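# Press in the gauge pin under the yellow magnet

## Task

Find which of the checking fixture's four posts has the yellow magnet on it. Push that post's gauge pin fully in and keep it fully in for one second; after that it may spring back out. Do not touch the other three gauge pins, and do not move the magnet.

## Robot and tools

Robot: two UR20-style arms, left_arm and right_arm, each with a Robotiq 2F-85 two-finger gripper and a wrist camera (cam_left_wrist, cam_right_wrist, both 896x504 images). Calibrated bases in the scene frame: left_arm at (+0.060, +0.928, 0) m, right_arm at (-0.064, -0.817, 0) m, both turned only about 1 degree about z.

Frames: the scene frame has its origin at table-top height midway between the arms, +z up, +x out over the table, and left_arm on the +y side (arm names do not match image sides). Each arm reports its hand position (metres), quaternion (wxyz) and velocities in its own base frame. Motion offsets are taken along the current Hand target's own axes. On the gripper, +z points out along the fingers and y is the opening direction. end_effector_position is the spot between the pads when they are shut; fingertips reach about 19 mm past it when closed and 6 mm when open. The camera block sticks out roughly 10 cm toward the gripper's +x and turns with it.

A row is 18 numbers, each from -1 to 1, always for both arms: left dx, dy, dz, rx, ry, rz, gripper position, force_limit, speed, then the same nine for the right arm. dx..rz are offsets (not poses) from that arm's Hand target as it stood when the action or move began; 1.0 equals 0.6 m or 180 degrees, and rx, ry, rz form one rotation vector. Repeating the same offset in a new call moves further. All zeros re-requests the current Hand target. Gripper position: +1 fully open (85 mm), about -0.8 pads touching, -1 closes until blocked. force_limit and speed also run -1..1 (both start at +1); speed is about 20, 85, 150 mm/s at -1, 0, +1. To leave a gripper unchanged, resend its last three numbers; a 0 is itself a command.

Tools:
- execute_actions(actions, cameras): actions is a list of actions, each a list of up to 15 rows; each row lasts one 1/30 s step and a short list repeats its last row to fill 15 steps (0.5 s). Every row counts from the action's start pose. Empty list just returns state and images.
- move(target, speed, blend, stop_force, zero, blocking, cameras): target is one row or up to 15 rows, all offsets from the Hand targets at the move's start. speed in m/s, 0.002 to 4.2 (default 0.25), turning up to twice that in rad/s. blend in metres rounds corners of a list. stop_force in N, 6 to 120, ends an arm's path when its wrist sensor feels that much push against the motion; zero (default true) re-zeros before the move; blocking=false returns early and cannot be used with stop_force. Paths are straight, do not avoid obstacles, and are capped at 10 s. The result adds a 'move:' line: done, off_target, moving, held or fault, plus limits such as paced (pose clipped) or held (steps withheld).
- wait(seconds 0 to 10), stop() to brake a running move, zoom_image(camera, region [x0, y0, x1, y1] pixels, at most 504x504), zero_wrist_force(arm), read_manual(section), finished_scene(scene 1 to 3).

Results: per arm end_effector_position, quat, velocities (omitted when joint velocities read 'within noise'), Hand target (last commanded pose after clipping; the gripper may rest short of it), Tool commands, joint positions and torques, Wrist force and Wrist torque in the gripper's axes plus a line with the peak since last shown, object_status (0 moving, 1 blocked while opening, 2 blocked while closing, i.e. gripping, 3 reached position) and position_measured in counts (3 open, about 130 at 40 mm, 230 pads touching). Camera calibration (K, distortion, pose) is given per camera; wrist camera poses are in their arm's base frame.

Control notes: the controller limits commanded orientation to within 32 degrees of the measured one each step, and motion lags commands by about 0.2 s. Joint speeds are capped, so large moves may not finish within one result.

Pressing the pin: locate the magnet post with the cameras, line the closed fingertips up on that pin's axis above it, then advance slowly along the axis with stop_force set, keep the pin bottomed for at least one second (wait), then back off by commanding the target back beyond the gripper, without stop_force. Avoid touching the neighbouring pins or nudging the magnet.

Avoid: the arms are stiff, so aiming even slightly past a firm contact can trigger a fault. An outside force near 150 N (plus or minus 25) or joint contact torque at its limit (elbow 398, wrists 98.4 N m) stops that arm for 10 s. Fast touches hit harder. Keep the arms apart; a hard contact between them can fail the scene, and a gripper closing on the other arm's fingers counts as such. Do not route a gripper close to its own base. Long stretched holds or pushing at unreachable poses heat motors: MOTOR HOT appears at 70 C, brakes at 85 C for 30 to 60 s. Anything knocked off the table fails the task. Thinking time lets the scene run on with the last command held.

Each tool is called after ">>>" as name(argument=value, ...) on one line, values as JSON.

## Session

>>> execute_actions(actions=[])

Scene clock: 0.00 s.
left_arm: end_effector_position=(+1.6020, +0.5513, +0.3701) position_measured=3 object_status=3 end_effector_quat_wxyz=(-0.049, +0.940, +0.190, +0.279) | right_arm: end_effector_position=(+0.4481, +0.4679, +0.3319) position_measured=3 object_status=3 end_effector_quat_wxyz=(-0.272, +0.502, +0.649, +0.503)
Joint positions: left_arm=[0.193 -0.686 0.985 -2.439 -1.472 -3.319] | right_arm=[4.007 -1.969 -2.772 1.193 2.076 2.519]
Joint velocities: within noise
Joint torques (N m): no reading
Motor temperatures (°C): left_arm=[24 35 26 38 34 34] | right_arm=[28 35 36 37 34 38]
Wrist force (N): no reading
Wrist torque (N m): no reading
Wrist force, peak (N): no reading
Hand target: left_arm +1.6020, +0.5513, +0.3701; -0.049, +0.940, +0.190, +0.279 | right_arm +0.4481, +0.4679, +0.3319; -0.272, +0.502, +0.649, +0.503
Tool commands: left_gripper/position=+1.0 left_gripper/force_limit=+1.0 left_gripper/speed=+1.0 right_gripper/position=+1.0 right_gripper/force_limit=+1.0 right_gripper/speed=+1.0
camera_calibration:
cam_left_wrist: T_world_to_cam=[[0.280319, -0.958405, -0.0536817, 0.116011], [-0.933413, -0.259108, -0.248199, 1.75322], [0.223966, 0.119682, -0.967221, 0.0591923], [0, 0, 0, 1]] pos_world=[1.5907, 0.558373, 0.498626]
cam_right_wrist: T_world_to_cam=[[0.956613, -0.13676, 0.257272, -0.433465], [0.120637, -0.61784, -0.776995, 0.502422], [0.265214, 0.774319, -0.574535, -0.162484], [0, 0, 0, 1]] pos_world=[0.39714, 0.37695, 0.408545]

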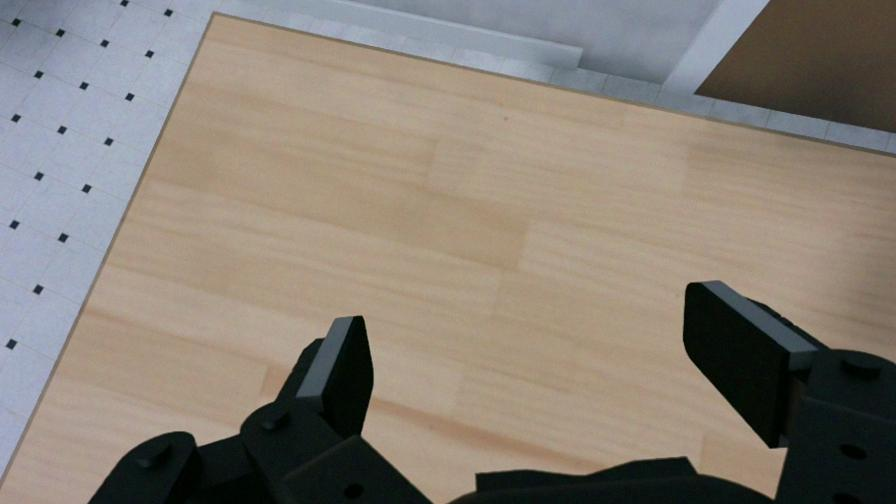

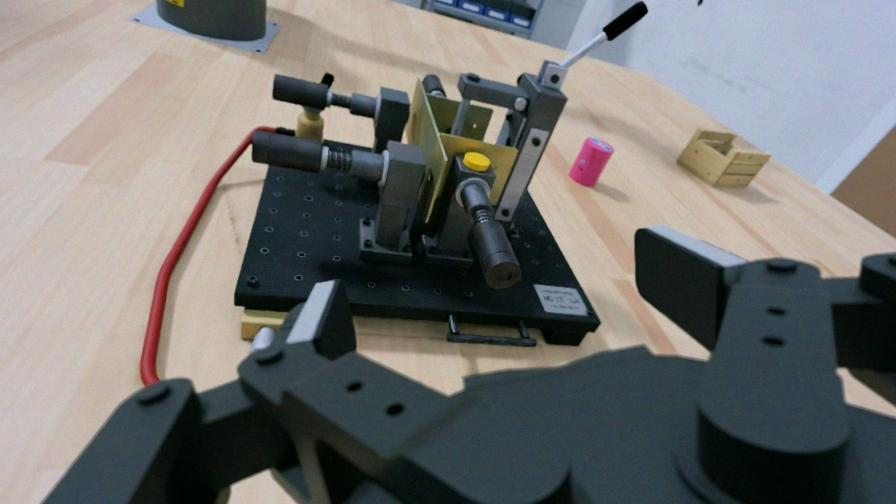

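>>> move(target=[0,0,0,0,0,0,1,1,1,-0.233,0.071,0.393,0.036,0.123,0.12,-1,1,1], speed=0.5, cameras=["cam_right_wrist"])

>>> zoom_image(camera="cam_right_wrist", region=[370, 100, 690, 400])

Scene clock: 2.20 s.
left_arm: end_effector_position=(+1.6020, +0.5513, +0.3701) position_measured=3 object_status=3 end_effector_quat_wxyz=(-0.049, +0.940, +0.190, +0.279) | right_arm: end_effector_position=(+0.5097, +0.5472, +0.2318) position_measured=234 object_status=3 end_effector_quat_wxyz=(-0.391, +0.506, +0.592, +0.491)
Joint positions: left_arm=[0.193 -0.686 0.985 -2.439 -1.472 -3.319] | right_arm=[3.933 -2.319 -2.567 1.459 2.294 2.758]
Joint velocities: within noise
Joint torques (N m): left_arm=[-0.89 -274.96 -107.47 -11.52 0.79 -0.09] | right_arm=[24.78 169.22 -21.8 1.41 -3.18 -7.26]
Motor temperatures (°C): left_arm=[24 35 26 38 34 34] | right_arm=[28 35 36 37 34 38]
Wrist force (N): left_arm=[0.3 -0.3 -0.1] | right_arm=[-0.9 -1.0 -0.5]
Wrist torque (N m): left_arm=[-0.05 -0.04 0.00] | right_arm=[-0.42 0.35 -0.26]
Wrist force, peak (N): left_arm=[0.7 -0.5 -0.3] | right_arm=[-23.4 9.3 20.1]
Hand target: left_arm +1.6020, +0.5513, +0.3701; -0.049, +0.940, +0.190, +0.279 | right_arm +0.5097, +0.5471, +0.2318; -0.391, +0.506, +0.592, +0.491 (not the last commanded pose)
Off the commanded pose: left_arm 0.000 m, 0 deg | right_arm 0.136 m, 17 deg.
move: held (right_arm; a check stopped the path); limits=held
pose unreachable (right arm): on one or more control steps of this call, first in action 0 (counted from 0), this arm could not follow its commanded pose, so it was not sent that pose on those steps. It may still have moved: this result reports where it is.
cause: moving toward the commanded pose would bring two parts of the arm too close to each other (its gripper and another part of the arm, with joints 4 (wrist 1) to 6 (wrist 3) between them).
camera_calibration:
cam_right_wrist: T_world_to_cam=[[0.994285, -0.0987009, 0.040687, -0.445547], [-0.0118269, -0.480604, -0.876858, 0.481756], [0.106101, 0.871365, -0.479025, -0.291843], [0, 0, 0, 1]] pos_world=[0.479663, 0.44186, 0.30076]
Images, in order (width x height): cam_right_wrist 896x504.

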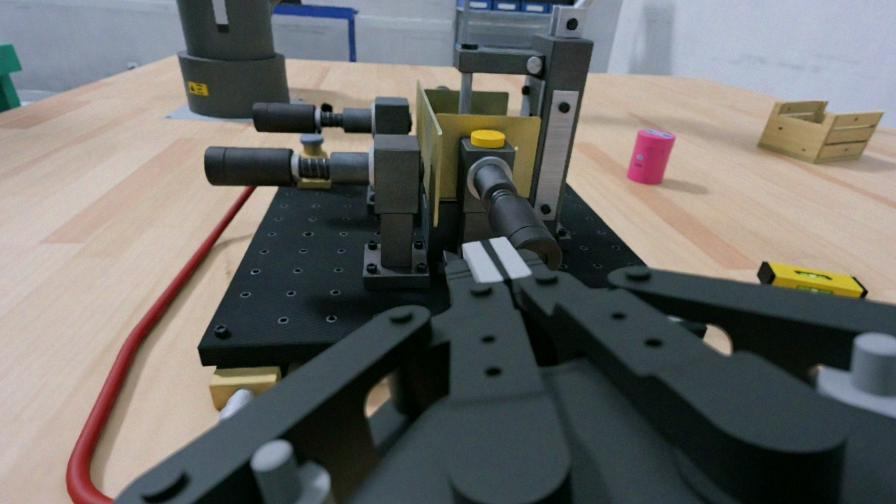

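Scaled by 1.575 from the camera's 896x504 image, which has a finer 1280x720 frame.

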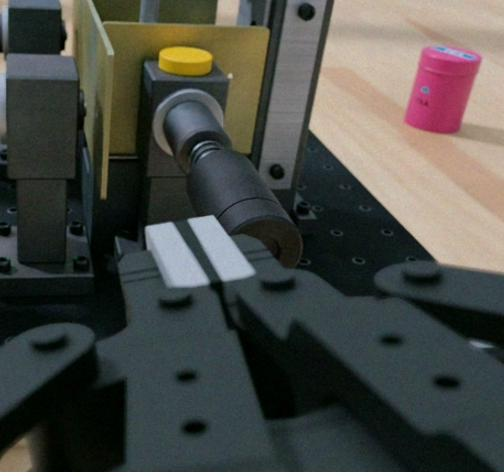

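>>> move(target=[[0,0,0,0,0,0,1,1,1,-0.011,0.112,0.143,0.055,-0.429,0.034,-1,1,1],[0,0,0,0,0,0,1,1,1,-0.118,0.09,0.201,0.055,-0.429,0.034,-1,1,1]], speed=[0.6,0.2], cameras=["cam_right_wrist"])

>>> zoom_image(camera="cam_right_wrist", region=[370, 100, 690, 400])

Scene clock: 5.30 s.
left_arm: end_effector_position=(+1.6020, +0.5513, +0.3701) position_measured=3 object_status=3 end_effector_quat_wxyz=(-0.049, +0.940, +0.190, +0.279) | right_arm: end_effector_position=(+0.5799, +0.6500, +0.1485) position_measured=234 object_status=3 end_effector_quat_wxyz=(+0.000, +0.697, +0.717, +0.000)
Joint positions: left_arm=[0.193 -0.686 0.985 -2.439 -1.472 -3.319] | right_arm=[4.217 -1.858 -2.199 -0.656 1.57 2.618]
Joint velocities: within noise
Joint torques (N m): left_arm=[4.46 -283.84 -108.76 -10.99 2.59 -0.02] | right_arm=[21.13 96.14 59.03 14.55 -3.42 5.39]
Motor temperatures (°C): left_arm=[24 35 26 38 34 34] | right_arm=[28 35 36 37 34 38]
Wrist force (N): left_arm=[0.2 -0.1 -0.2] | right_arm=[-1.1 2.5 0.6]
Wrist torque (N m): left_arm=[-0.01 -0.02 -0.01] | right_arm=[1.41 0.40 -0.70]
Wrist force, peak (N): left_arm=[0.7 -0.2 -0.2] | right_arm=[1.0 3.8 -1.9]
Hand target: left_arm +1.6020, +0.5513, +0.3701; -0.049, +0.940, +0.190, +0.279 | right_arm +0.5799, +0.6500, +0.1484; +0.000, +0.697, +0.717, +0.000
Off the commanded pose: left_arm 0.000 m, 0 deg | right_arm 0.000 m, 0 deg.
move: done
camera_calibration:
cam_right_wrist: T_world_to_cam=[[0.988251, -0.13544, 0.0708194, -0.478906], [-0.15016, -0.946764, 0.284764, 0.669664], [0.0284809, -0.292052, -0.955978, 0.443254], [0, 0, 0, 1]] pos_world=[0.561213, 0.698604, 0.266961]
Images, in order (width x height): cam_right_wrist 896x504.

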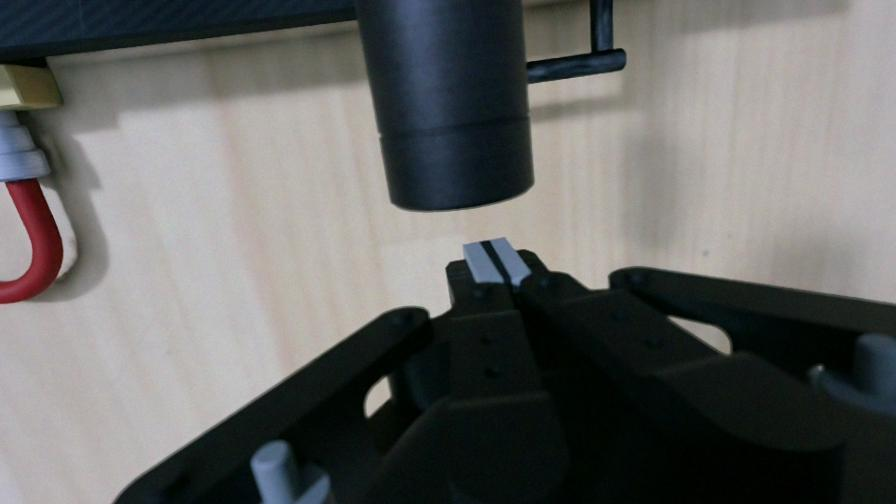

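Scaled by 1.575 from the camera's 896x504 image, which has a finer 1280x720 frame.

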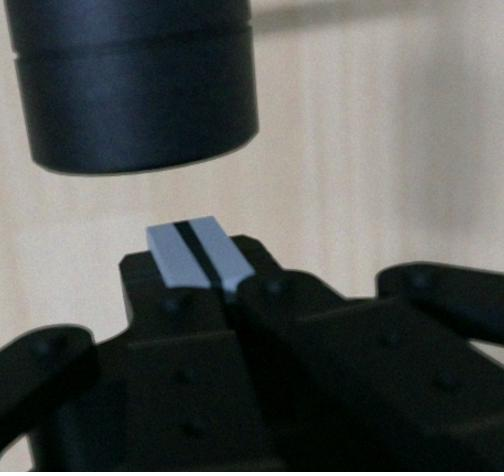

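>>> move(target=[[0,0,0,0,0,0,1,1,1,0.033,-0.008,0.002,0,0,0,-1,1,1],[0,0,0,0,0,0,1,1,1,0.15,-0.008,0.002,0,0,0,-1,1,1]], speed=[0.1,0.014], stop_force=30, cameras=["cam_right_wrist"])

>>> wait(seconds=1.1, cameras=[])

Scene clock: 8.57 s.
left_arm: end_effector_position=(+1.6020, +0.5513, +0.3701) position_measured=3 object_status=3 end_effector_quat_wxyz=(-0.049, +0.940, +0.190, +0.279) | right_arm: end_effector_position=(+0.5740, +0.6879, +0.1471) position_measured=234 object_status=3 end_effector_quat_wxyz=(+0.000, +0.697, +0.717, +0.000)
Joint positions: left_arm=[0.193 -0.686 0.985 -2.439 -1.472 -3.319] | right_arm=[4.244 -1.882 -2.165 -0.666 1.57 2.644]
Joint velocities: within noise
Joint torques (N m): left_arm=[0.34 -282.01 -111.96 -11.81 3.25 1.45] | right_arm=[-12.43 152.03 78.03 18.27 7.68 -6.94]
Motor temperatures (°C): left_arm=[24 35 26 38 34 34] | right_arm=[28 35 36 37 34 38]
Wrist force (N): left_arm=[0.1 -0.4 -0.3] | right_arm=[-18.9 0.3 4.9]
Wrist torque (N m): left_arm=[-0.05 -0.01 0.00] | right_arm=[1.31 0.91 -0.52]
Wrist force, peak (N): left_arm=[0.4 0.5 -0.3] | right_arm=[-65.7 3.1 -11.6]
Hand target: left_arm +1.6020, +0.5513, +0.3701; -0.049, +0.940, +0.190, +0.279 | right_arm +0.5740, +0.6879, +0.1471; +0.000, +0.697, +0.717, +0.000 (not the last commanded pose)
Off the commanded pose: left_arm 0.000 m, 0 deg | right_arm 0.052 m, 0 deg.
move: contact (right_arm); path passed 1 of 2 targets
camera_calibration:
cam_right_wrist: T_world_to_cam=[[0.988265, -0.135355, 0.0707926, -0.4679], [-0.150072, -0.946775, 0.284772, 0.705082], [0.0284792, -0.292054, -0.955978, 0.453279], [0, 0, 0, 1]] pos_world=[0.555313, 0.736604, 0.265661]
Images, in order (width x height): cam_right_wrist 896x504.

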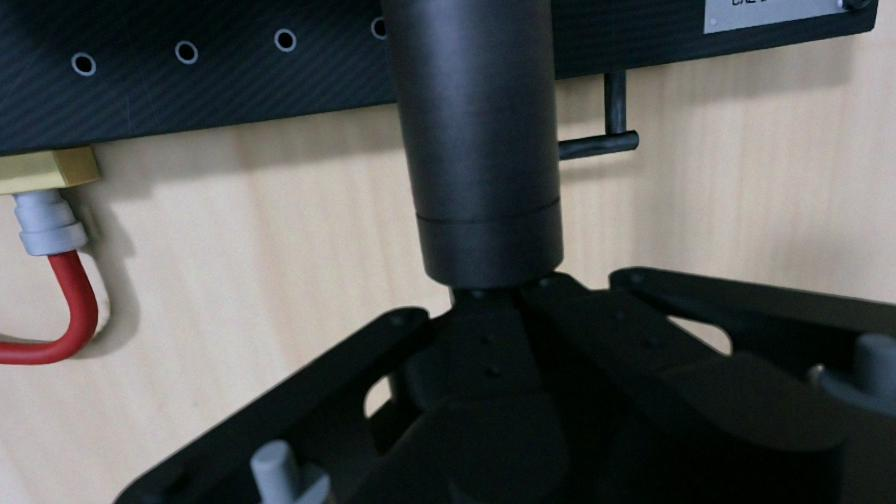

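Scene clock: 9.67 s.
left_arm: end_effector_position=(+1.6020, +0.5513, +0.3701) position_measured=3 object_status=3 end_effector_quat_wxyz=(-0.049, +0.940, +0.190, +0.279) | right_arm: end_effector_position=(+0.5740, +0.6879, +0.1471) position_measured=234 object_status=3 end_effector_quat_wxyz=(+0.000, +0.697, +0.717, +0.000)
Joint positions: left_arm=[0.193 -0.686 0.985 -2.439 -1.472 -3.319] | right_arm=[4.244 -1.882 -2.165 -0.666 1.57 2.644]
Joint velocities: within noise
Joint torques (N m): left_arm=[5.94 -280.21 -109.27 -11.53 3.24 1.4] | right_arm=[-10.4 150.97 75.78 12.51 2.56 -6.53]
Motor temperatures (°C): left_arm=[24 35 26 38 34 34] | right_arm=[28 35 36 37 34 38]
Wrist force (N): left_arm=[0.4 -0.1 -0.1] | right_arm=[-18.2 0.3 4.8]
Wrist torque (N m): left_arm=[-0.01 -0.05 0.00] | right_arm=[1.27 0.87 -0.52]
Wrist force, peak (N): left_arm=[0.4 -0.3 -0.4] | right_arm=[-19.0 0.4 4.7]
Hand target: left_arm +1.6020, +0.5513, +0.3701; -0.049, +0.940, +0.190, +0.279 | right_arm +0.5740, +0.6879, +0.1471; +0.000, +0.697, +0.717, +0.000 (not the last commanded pose)
Tool commands: left_gripper/position=+1.0 left_gripper/force_limit=+1.0 left_gripper/speed=+1.0 right_gripper/position=-1.0 right_gripper/force_limit=+1.0 right_gripper/speed=+1.0
Off the commanded pose: left_arm 0.000 m, 0 deg | right_arm 0.052 m, 0 deg.
wait: 1.10 s; at rest by 0.17 s
No camera images: "cameras" was empty.

>>> move(target=[0,0,0,0,0,0,1,1,1,0.01,0,0,0,0,0,-1,1,1], speed=0.006, stop_force=25, cameras=[])

>>> wait(seconds=1.2, cameras=["cam_right_wrist"])

>>> move(target=[0,0,0,0,0,0,1,1,1,-0.1,0,0,0,0,0,-1,1,1], speed=0.1, cameras=["cam_right_wrist"])

Scene clock: 10.83 s.
left_arm: end_effector_position=(+1.6020, +0.5513, +0.3701) position_measured=3 object_status=3 end_effector_quat_wxyz=(-0.049, +0.940, +0.190, +0.279) | right_arm: end_effector_position=(+0.5740, +0.6881, +0.1471) position_measured=234 object_status=3 end_effector_quat_wxyz=(+0.000, +0.697, +0.717, +0.000)
Joint positions: left_arm=[0.193 -0.686 0.985 -2.439 -1.472 -3.319] | right_arm=[4.244 -1.882 -2.164 -0.667 1.57 2.644]
Joint velocities: within noise
Joint torques (N m): left_arm=[7.96 -283 -111.6 -11.36 4.33 0.93] | right_arm=[14.81 141.9 88.89 25.76 8.5 -3.1]
Motor temperatures (°C): left_arm=[24 35 26 38 34 34] | right_arm=[28 35 36 37 34 38]
Wrist force (N): left_arm=[0.4 -0.1 -0.2] | right_arm=[-48.4 1.6 -10.1]
Wrist torque (N m): left_arm=[0.00 -0.05 -0.01] | right_arm=[1.24 1.95 -0.23]
Wrist force, peak (N): left_arm=[0.7 -0.3 -0.3] | right_arm=[-55.5 -1.5 -10.7]
Hand target: left_arm +1.6020, +0.5513, +0.3701; -0.049, +0.940, +0.190, +0.279 | right_arm +0.5739, +0.6881, +0.1471; +0.000, +0.697, +0.717, +0.000 (not the last commanded pose)
Off the commanded pose: left_arm 0.000 m, 0 deg | right_arm 0.006 m, 0 deg.
move: contact (right_arm)
No camera images: "cameras" was empty.

Scene clock: 12.03 s.
left_arm: end_effector_position=(+1.6020, +0.5513, +0.3701) position_measured=3 object_status=3 end_effector_quat_wxyz=(-0.049, +0.940, +0.190, +0.279) | right_arm: end_effector_position=(+0.5739, +0.6881, +0.1471) position_measured=234 object_status=3 end_effector_quat_wxyz=(+0.000, +0.697, +0.717, +0.000)
Joint positions: left_arm=[0.193 -0.686 0.985 -2.439 -1.472 -3.319] | right_arm=[4.244 -1.882 -2.165 -0.667 1.57 2.644]
Joint velocities: within noise
Joint torques (N m): left_arm=[6 -287.99 -112.92 -11.13 4.62 2.49] | right_arm=[10.07 145.43 87.8 20.69 11.58 -5.94]
Motor temperatures (°C): left_arm=[24 35 26 38 34 34] | right_arm=[28 35 36 37 34 38]
Wrist force (N): left_arm=[0.2 -0.2 -0.1] | right_arm=[-42.4 4.4 -4.2]
Wrist torque (N m): left_arm=[-0.02 -0.02 0.00] | right_arm=[1.35 1.69 -0.24]
Wrist force, peak (N): left_arm=[0.4 -0.5 -0.2] | right_arm=[-48.0 2.1 -9.7]
Hand target: left_arm +1.6020, +0.5513, +0.3701; -0.049, +0.940, +0.190, +0.279 | right_arm +0.5739, +0.6881, +0.1471; +0.000, +0.697, +0.717, +0.000 (not the last commanded pose)
Tool commands: left_gripper/position=+1.0 left_gripper/force_limit=+1.0 left_gripper/speed=+1.0 right_gripper/position=-1.0 right_gripper/force_limit=+1.0 right_gripper/speed=+1.0
Off the commanded pose: left_arm 0.000 m, 0 deg | right_arm 0.006 m, 0 deg.
wait: 1.20 s; at rest by 0.17 s
camera_calibration:
cam_right_wrist: T_world_to_cam=[[0.988267, -0.135336, 0.0708, -0.467896], [-0.150059, -0.94675, 0.284864, 0.705155], [0.0284774, -0.292146, -0.95595, 0.453274], [0, 0, 0, 1]] pos_world=[0.555313, 0.736704, 0.265561]
Images, in order (width x height): cam_right_wrist 896x504.

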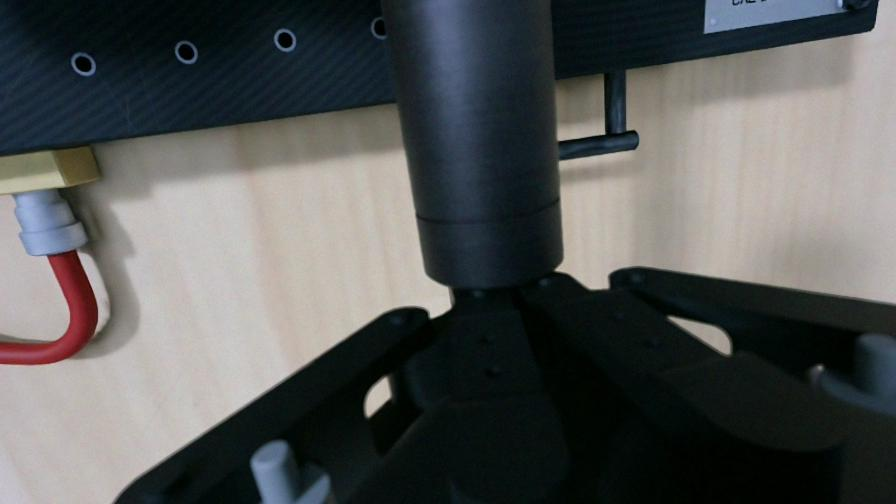

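Scene clock: 13.07 s.
left_arm: end_effector_position=(+1.6020, +0.5513, +0.3701) position_measured=3 object_status=3 end_effector_quat_wxyz=(-0.049, +0.940, +0.190, +0.279) | right_arm: end_effector_position=(+0.5757, +0.6283, +0.1472) position_measured=234 object_status=3 end_effector_quat_wxyz=(+0.000, +0.697, +0.717, +0.000)
Joint positions: left_arm=[0.193 -0.686 0.985 -2.439 -1.472 -3.319] | right_arm=[4.209 -1.843 -2.226 -0.645 1.57 2.61]
Joint velocities: within noise
Joint torques (N m): left_arm=[3.21 -285.28 -115.52 -10.81 3.94 2.41] | right_arm=[-12.84 147.88 56.61 14.98 -4.35 -7.13]
Motor temperatures (°C): left_arm=[24 35 26 38 34 34] | right_arm=[28 35 36 37 34 38]
Wrist force (N): left_arm=[0.5 -0.2 -0.2] | right_arm=[0.1 2.0 2.0]
Wrist torque (N m): left_arm=[-0.02 -0.07 -0.01] | right_arm=[1.28 0.20 -0.66]
Wrist force, peak (N): left_arm=[0.7 -0.1 0.1] | right_arm=[-41.9 4.4 -3.7]
Hand target: left_arm +1.6020, +0.5513, +0.3701; -0.049, +0.940, +0.190, +0.279 | right_arm +0.5757, +0.6281, +0.1472; +0.000, +0.697, +0.717, +0.000
Off the commanded pose: left_arm 0.000 m, 0 deg | right_arm 0.000 m, 0 deg.
move: done
camera_calibration:
cam_right_wrist: T_world_to_cam=[[0.988267, -0.135336, 0.0708, -0.477663], [-0.150059, -0.94675, 0.284864, 0.64886], [0.0284774, -0.292146, -0.95595, 0.43588], [0, 0, 0, 1]] pos_world=[0.557013, 0.677004, 0.265661]
Images, in order (width x height): cam_right_wrist 896x504.

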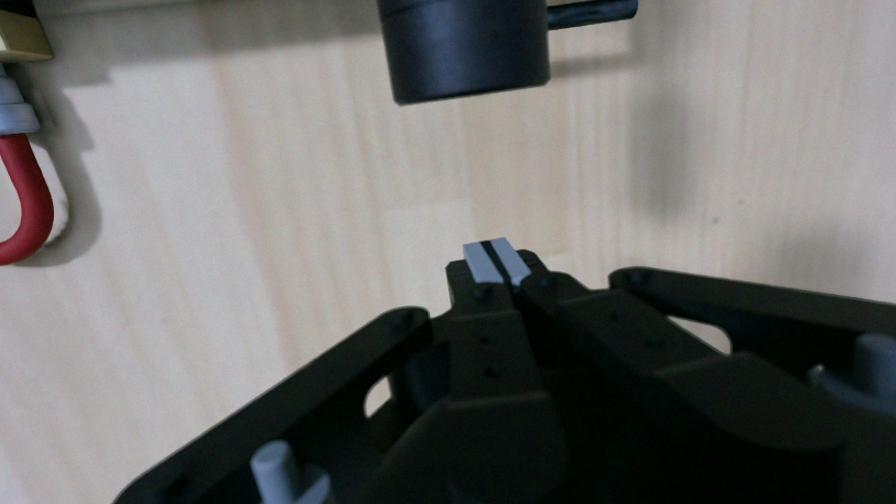

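>>> finished_scene(scene=2)

The scene is finished: the task was done.


## Next scene

The same job, from a new start.

>>> execute_actions(actions=[])

Scene clock: 0.00 s.
left_arm: end_effector_position=(+0.3071, -0.4220, +0.1602) position_measured=3 object_status=3 end_effector_quat_wxyz=(+0.066, +0.956, -0.074, +0.275) | right_arm: end_effector_position=(+0.4900, -0.3027, +0.2369) position_measured=3 object_status=3 end_effector_quat_wxyz=(+0.548, -0.467, -0.511, -0.471)
Joint positions: left_arm=[-1.763 -1.739 2.857 -2.766 -1.003 1.555] | right_arm=[2.511 -2.074 -2.06 -2.212 2.389 -0.015]
Joint velocities: within noise
Joint torques (N m): no reading
Motor temperatures (°C): left_arm=[24 35 26 38 34 33] | right_arm=[28 35 35 36 33 38]
Wrist force (N): no reading
Wrist torque (N m): no reading
Wrist force, peak (N): no reading
Hand target: left_arm +0.3071, -0.4220, +0.1602; +0.066, +0.956, -0.074, +0.275 | right_arm +0.4900, -0.3027, +0.2369; +0.548, -0.467, -0.511, -0.471
Tool commands: left_gripper/position=+1.0 left_gripper/force_limit=+1.0 left_gripper/speed=+1.0 right_gripper/position=+1.0 right_gripper/force_limit=+1.0 right_gripper/speed=+1.0
camera_calibration:
cam_left_wrist: T_world_to_cam=[[-0.285835, -0.958093, 0.0188626, -0.30276], [-0.929607, 0.27245, -0.248197, 0.463413], [0.232657, -0.0884782, -0.968526, 0.172428], [0, 0, 0, 1]] pos_world=[0.304136, -0.401073, 0.28773]
cam_right_wrist: T_world_to_cam=[[0.978979, 0.0562001, -0.196068, -0.399553], [-0.174505, -0.266853, -0.947807, 0.238768], [-0.105588, 0.962097, -0.251436, 0.530477], [0, 0, 0, 1]] pos_world=[0.488832, -0.424199, 0.281347]

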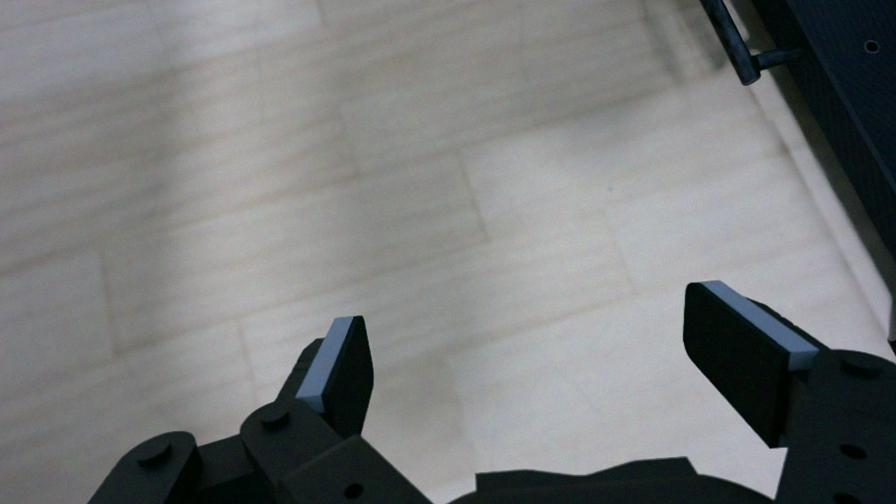

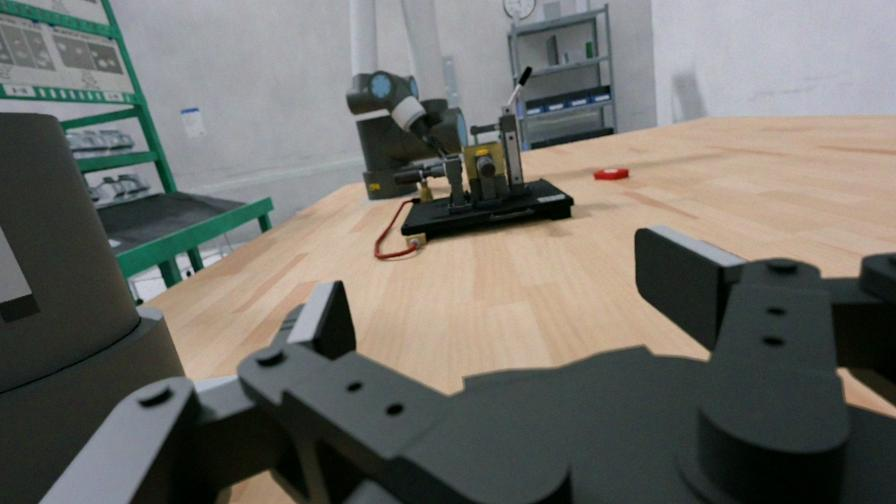

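>>> zoom_image(camera="cam_right_wrist", region=[350, 50, 630, 270])

Scaled by 1.800 from the camera's 896x504 image, which has a finer 1280x720 frame.

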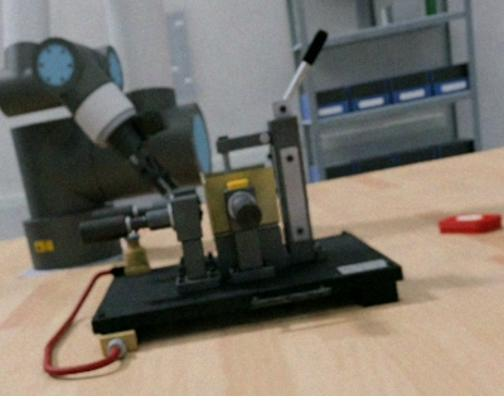

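>>> move(target=[0,0,0,0,0,0,1,1,1,0.071,0.087,0.749,-0.02,-0.513,0.004,-1,1,1], speed=0.8, cameras=[])

Scene clock: 2.97 s.
left_arm: end_effector_position=(+0.3071, -0.4220, +0.1602) position_measured=3 object_status=3 end_effector_quat_wxyz=(+0.066, +0.956, -0.074, +0.275) | right_arm: end_effector_position=(+0.4892, +0.1477, +0.2970) position_measured=234 object_status=3 end_effector_quat_wxyz=(+0.000, +0.681, +0.733, +0.001)
Joint positions: left_arm=[-1.763 -1.739 2.857 -2.766 -1.003 1.555] | right_arm=[3.839 -1.229 -2.518 -0.964 1.571 2.194]
Joint velocities: within noise
Joint torques (N m): left_arm=[1.35 -12.12 -56.96 -8.88 3.25 -1.03] | right_arm=[16.23 -15.64 102.69 5.68 -3.55 6.58]
Motor temperatures (°C): left_arm=[24 35 26 38 34 33] | right_arm=[28 35 35 36 33 38]
Wrist force (N): left_arm=[-0.2 -0.1 -0.2] | right_arm=[-0.5 2.8 2.5]
Wrist torque (N m): left_arm=[-0.01 0.02 0.00] | right_arm=[1.30 -0.06 -0.61]
Wrist force, peak (N): left_arm=[0.1 -0.4 -0.4] | right_arm=[5.3 2.5 1.6]
Hand target: left_arm +0.3071, -0.4220, +0.1602; +0.066, +0.956, -0.074, +0.275 | right_arm +0.4892, +0.1477, +0.2970; +0.000, +0.681, +0.733, +0.000
Off the commanded pose: left_arm 0.000 m, 0 deg | right_arm 0.000 m, 0 deg.
move: done
No camera images: "cameras" was empty.

>>> move(target=[0,0,0,0,0,0,1,1,1,0.748,0.08,0.078,0,0,0,-1,1,1], speed=0.5, cameras=["cam_right_wrist"])

Scene clock: 4.73 s.
left_arm: end_effector_position=(+0.3071, -0.4220, +0.1602) position_measured=3 object_status=3 end_effector_quat_wxyz=(+0.066, +0.956, -0.074, +0.275) | right_arm: end_effector_position=(+0.5041, +0.5987, +0.2506) position_measured=234 object_status=3 end_effector_quat_wxyz=(+0.000, +0.681, +0.733, +0.000)
Joint positions: left_arm=[-1.763 -1.739 2.857 -2.766 -1.003 1.555] | right_arm=[4.272 -1.657 -2.256 -0.799 1.571 2.628]
Joint velocities: within noise
Joint torques (N m): left_arm=[4.86 -9.79 -56.55 -8.12 3.15 -0.72] | right_arm=[18.15 61.51 91.67 15.59 -4.13 6.26]
Motor temperatures (°C): left_arm=[24 35 26 38 34 33] | right_arm=[28 35 35 36 33 38]
Wrist force (N): left_arm=[0.0 0.0 -0.2] | right_arm=[0.2 1.8 1.8]
Wrist torque (N m): left_arm=[0.01 0.01 0.00] | right_arm=[1.42 0.02 -0.51]
Wrist force, peak (N): left_arm=[0.2 -0.3 -0.4] | right_arm=[-4.6 3.0 2.4]
Hand target: left_arm +0.3071, -0.4220, +0.1602; +0.066, +0.956, -0.074, +0.275 | right_arm +0.5041, +0.5989, +0.2506; +0.000, +0.681, +0.733, +0.000
Off the commanded pose: left_arm 0.000 m, 0 deg | right_arm 0.000 m, 0 deg.
move: done
camera_calibration:
cam_right_wrist: T_world_to_cam=[[0.993337, -0.0908612, 0.0708967, -0.447429], [-0.107391, -0.952999, 0.283301, 0.563155], [0.0418234, -0.289027, -0.956407, 0.519628], [0, 0, 0, 1]] pos_world=[0.483193, 0.646219, 0.369155]
Images, in order (width x height): cam_right_wrist 896x504.

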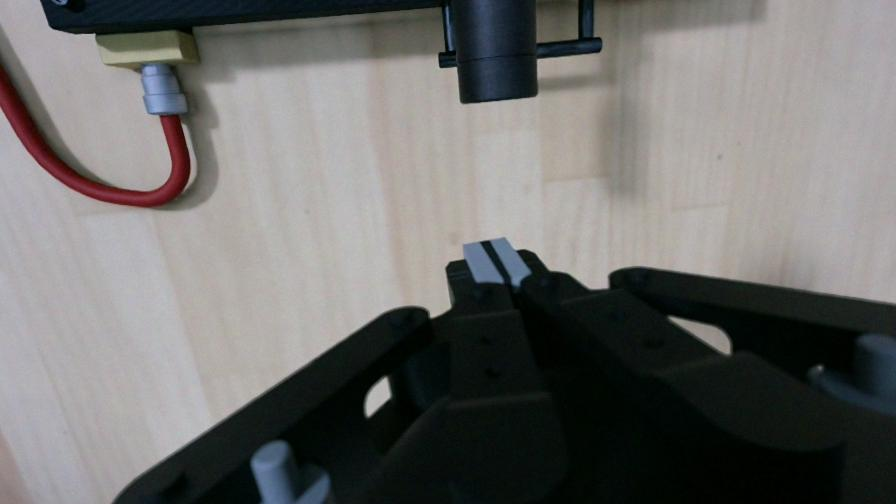

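>>> move(target=[0,0,0,0,0,0,1,1,1,0,0.037,0.1725,0,0,0,-1,1,1], speed=0.2, cameras=["cam_right_wrist"])

Scene clock: 6.17 s.
left_arm: end_effector_position=(+0.3071, -0.4220, +0.1602) position_measured=3 object_status=3 end_effector_quat_wxyz=(+0.066, +0.956, -0.074, +0.275) | right_arm: end_effector_position=(+0.5263, +0.6006, +0.1472) position_measured=234 object_status=3 end_effector_quat_wxyz=(+0.000, +0.681, +0.733, +0.000)
Joint positions: left_arm=[-1.763 -1.739 2.857 -2.766 -1.003 1.555] | right_arm=[4.247 -1.793 -2.3 -0.619 1.571 2.603]
Joint velocities: within noise
Joint torques (N m): left_arm=[3.55 -12.75 -60.77 -8.53 3.85 -0.24] | right_arm=[-19.79 81.01 53.53 15.05 3.05 -7.44]
Motor temperatures (°C): left_arm=[24 35 26 38 34 33] | right_arm=[28 35 35 36 33 38]
Wrist force (N): left_arm=[-0.3 -0.2 0.0] | right_arm=[-0.7 2.5 1.8]
Wrist torque (N m): left_arm=[-0.03 0.05 0.00] | right_arm=[1.53 0.07 -0.48]
Wrist force, peak (N): left_arm=[0.4 0.1 -0.3] | right_arm=[-0.3 3.2 4.3]
Hand target: left_arm +0.3071, -0.4220, +0.1602; +0.066, +0.956, -0.074, +0.275 | right_arm +0.5263, +0.6006, +0.1471; +0.000, +0.681, +0.733, +0.000
Off the commanded pose: left_arm 0.000 m, 0 deg | right_arm 0.000 m, 0 deg.
move: done
camera_calibration:
cam_right_wrist: T_world_to_cam=[[0.993332, -0.0908283, 0.0710089, -0.462026], [-0.107397, -0.952966, 0.28341, 0.596595], [0.0419274, -0.289146, -0.956366, 0.420371], [0, 0, 0, 1]] pos_world=[0.505393, 0.648119, 0.265755]
Images, in order (width x height): cam_right_wrist 896x504.

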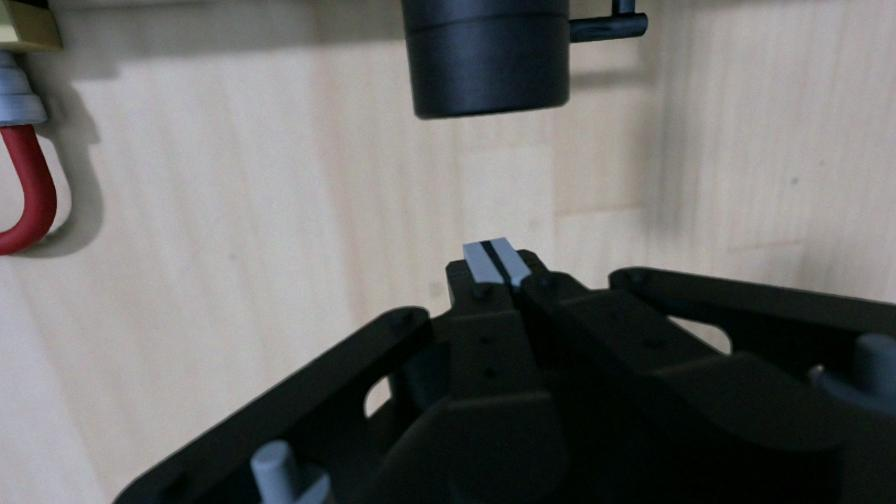

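>>> move(target=[[0,0,0,0,0,0,1,1,1,0.053,0.003,0,0,0,0,-1,1,1],[0,0,0,0,0,0,1,1,1,0.16,0.003,0,0,0,0,-1,1,1]], speed=[0.1,0.015], stop_force=30, cameras=[])

>>> move(target=[0,0,0,0,0,0,1,1,1,0.01,0,0,0,0,0,-1,1,1], speed=0.006, stop_force=25, cameras=[])

>>> wait(seconds=1.2, cameras=["cam_right_wrist"])

Scene clock: 11.20 s.
left_arm: end_effector_position=(+0.3071, -0.4220, +0.1602) position_measured=3 object_status=3 end_effector_quat_wxyz=(+0.066, +0.956, -0.074, +0.275) | right_arm: end_effector_position=(+0.5240, +0.6557, +0.1471) position_measured=234 object_status=3 end_effector_quat_wxyz=(+0.000, +0.681, +0.733, +0.000)
Joint positions: left_arm=[-1.763 -1.739 2.857 -2.766 -1.003 1.555] | right_arm=[4.28 -1.831 -2.244 -0.637 1.571 2.636]
Joint velocities: within noise
Joint torques (N m): left_arm=[10.05 -9.75 -61.61 -7.46 4.62 -1] | right_arm=[-5.75 138.71 79.95 19.81 5.03 -7.41]
Motor temperatures (°C): left_arm=[24 35 26 38 34 33] | right_arm=[28 35 35 36 33 38]
Wrist force (N): left_arm=[0.1 0.1 -0.3] | right_arm=[-21.1 -0.8 7.0]
Wrist torque (N m): left_arm=[0.02 -0.01 0.00] | right_arm=[1.54 0.73 -0.28]
Wrist force, peak (N): left_arm=[0.5 0.0 -0.4] | right_arm=[-64.5 0.3 -11.1]
Hand target: left_arm +0.3071, -0.4220, +0.1602; +0.066, +0.956, -0.074, +0.275 | right_arm +0.5240, +0.6557, +0.1471; +0.000, +0.681, +0.733, +0.000 (not the last commanded pose)
Off the commanded pose: left_arm 0.000 m, 0 deg | right_arm 0.041 m, 0 deg.
move: contact (right_arm); path passed 1 of 2 targets
No camera images: "cameras" was empty.

Scene clock: 11.90 s.
left_arm: end_effector_position=(+0.3071, -0.4220, +0.1602) position_measured=3 object_status=3 end_effector_quat_wxyz=(+0.066, +0.956, -0.074, +0.275) | right_arm: end_effector_position=(+0.5240, +0.6559, +0.1471) position_measured=234 object_status=3 end_effector_quat_wxyz=(+0.000, +0.681, +0.733, +0.000)
Joint positions: left_arm=[-1.763 -1.739 2.857 -2.766 -1.003 1.555] | right_arm=[4.28 -1.831 -2.244 -0.637 1.571 2.636]
Joint velocities: within noise
Joint torques (N m): left_arm=[12.26 -10.71 -64.81 -7.44 3.64 -1.32] | right_arm=[12.46 130.65 92.4 28.96 5.15 -0.82]
Motor temperatures (°C): left_arm=[24 35 26 38 34 33] | right_arm=[28 35 35 36 33 38]
Wrist force (N): left_arm=[0.0 0.1 -0.2] | right_arm=[-54.0 -0.2 -9.4]
Wrist torque (N m): left_arm=[0.03 0.01 0.00] | right_arm=[1.42 1.89 0.06]
Wrist force, peak (N): left_arm=[-0.1 0.0 -0.5] | right_arm=[-58.8 -3.3 -9.3]
Hand target: left_arm +0.3071, -0.4220, +0.1602; +0.066, +0.956, -0.074, +0.275 | right_arm +0.5240, +0.6559, +0.1471; +0.000, +0.681, +0.733, +0.000 (not the last commanded pose)
Off the commanded pose: left_arm 0.000 m, 0 deg | right_arm 0.006 m, 0 deg.
move: contact (right_arm)
No camera images: "cameras" was empty.

Scene clock: 13.10 s.
left_arm: end_effector_position=(+0.3071, -0.4220, +0.1602) position_measured=3 object_status=3 end_effector_quat_wxyz=(+0.066, +0.956, -0.074, +0.275) | right_arm: end_effector_position=(+0.5240, +0.6559, +0.1471) position_measured=234 object_status=3 end_effector_quat_wxyz=(+0.000, +0.681, +0.733, +0.000)
Joint positions: left_arm=[-1.763 -1.739 2.857 -2.766 -1.003 1.555] | right_arm=[4.28 -1.831 -2.244 -0.637 1.571 2.636]
Joint velocities: within noise
Joint torques (N m): left_arm=[11.95 -6.58 -63.03 -6.59 3.61 -0.41] | right_arm=[9.08 131.59 92.63 23.17 4.56 -7.74]
Motor temperatures (°C): left_arm=[24 35 26 38 34 33] | right_arm=[28 35 35 36 33 38]
Wrist force (N): left_arm=[0.0 0.2 -0.5] | right_arm=[-46.5 1.6 -3.4]
Wrist torque (N m): left_arm=[0.03 0.01 0.01] | right_arm=[1.52 1.57 0.01]
Wrist force, peak (N): left_arm=[-0.5 -0.1 -0.2] | right_arm=[-53.5 0.4 -9.1]
Hand target: left_arm +0.3071, -0.4220, +0.1602; +0.066, +0.956, -0.074, +0.275 | right_arm +0.5240, +0.6559, +0.1471; +0.000, +0.681, +0.733, +0.000 (not the last commanded pose)
Tool commands: left_gripper/position=+1.0 left_gripper/force_limit=+1.0 left_gripper/speed=+1.0 right_gripper/position=-1.0 right_gripper/force_limit=+1.0 right_gripper/speed=+1.0
Off the commanded pose: left_arm 0.000 m, 0 deg | right_arm 0.006 m, 0 deg.
wait: 1.20 s; at rest by 0.17 s
camera_calibration:
cam_right_wrist: T_world_to_cam=[[0.993347, -0.0907558, 0.0708823, -0.454737], [-0.107292, -0.952972, 0.283431, 0.649022], [0.0418259, -0.28915, -0.95637, 0.436416], [0, 0, 0, 1]] pos_world=[0.503093, 0.703419, 0.265655]
Images, in order (width x height): cam_right_wrist 896x504.

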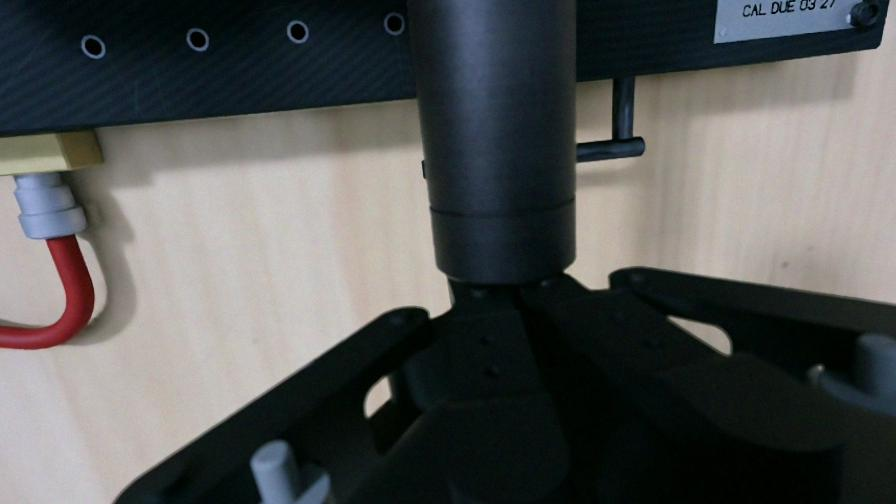

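>>> move(target=[0,0,0,0,0,0,1,1,1,-0.08,0,0,0,0,0,-1,1,1], speed=0.15, cameras=[])

>>> finished_scene(scene=3)

Scene clock: 14.30 s.
left_arm: end_effector_position=(+0.3071, -0.4220, +0.1602) position_measured=3 object_status=3 end_effector_quat_wxyz=(+0.066, +0.956, -0.074, +0.275) | right_arm: end_effector_position=(+0.5275, +0.6082, +0.1471) position_measured=234 object_status=3 end_effector_quat_wxyz=(+0.000, +0.681, +0.733, +0.000)
Joint positions: left_arm=[-1.763 -1.739 2.857 -2.766 -1.003 1.555] | right_arm=[4.25 -1.8 -2.291 -0.621 1.571 2.606]
Joint velocities: within noise
Joint torques (N m): left_arm=[12.8 -9.62 -66.05 -7.35 3.64 -0.92] | right_arm=[-3.39 122.54 52.71 14.24 4.86 -8.52]
Motor temperatures (°C): left_arm=[24 35 26 38 34 33] | right_arm=[28 35 35 36 33 38]
Wrist force (N): left_arm=[0.3 0.3 0.0] | right_arm=[-1.7 1.9 1.8]
Wrist torque (N m): left_arm=[0.06 -0.06 0.00] | right_arm=[1.45 0.28 -0.47]
Wrist force, peak (N): left_arm=[0.3 0.3 0.0] | right_arm=[-46.6 1.7 -2.8]
Hand target: left_arm +0.3071, -0.4220, +0.1602; +0.066, +0.956, -0.074, +0.275 | right_arm +0.5275, +0.6080, +0.1471; +0.000, +0.681, +0.733, +0.000
Off the commanded pose: left_arm 0.000 m, 0 deg | right_arm 0.000 m, 0 deg.
move: done
No camera images: "cameras" was empty.

The scene is finished: the task was done.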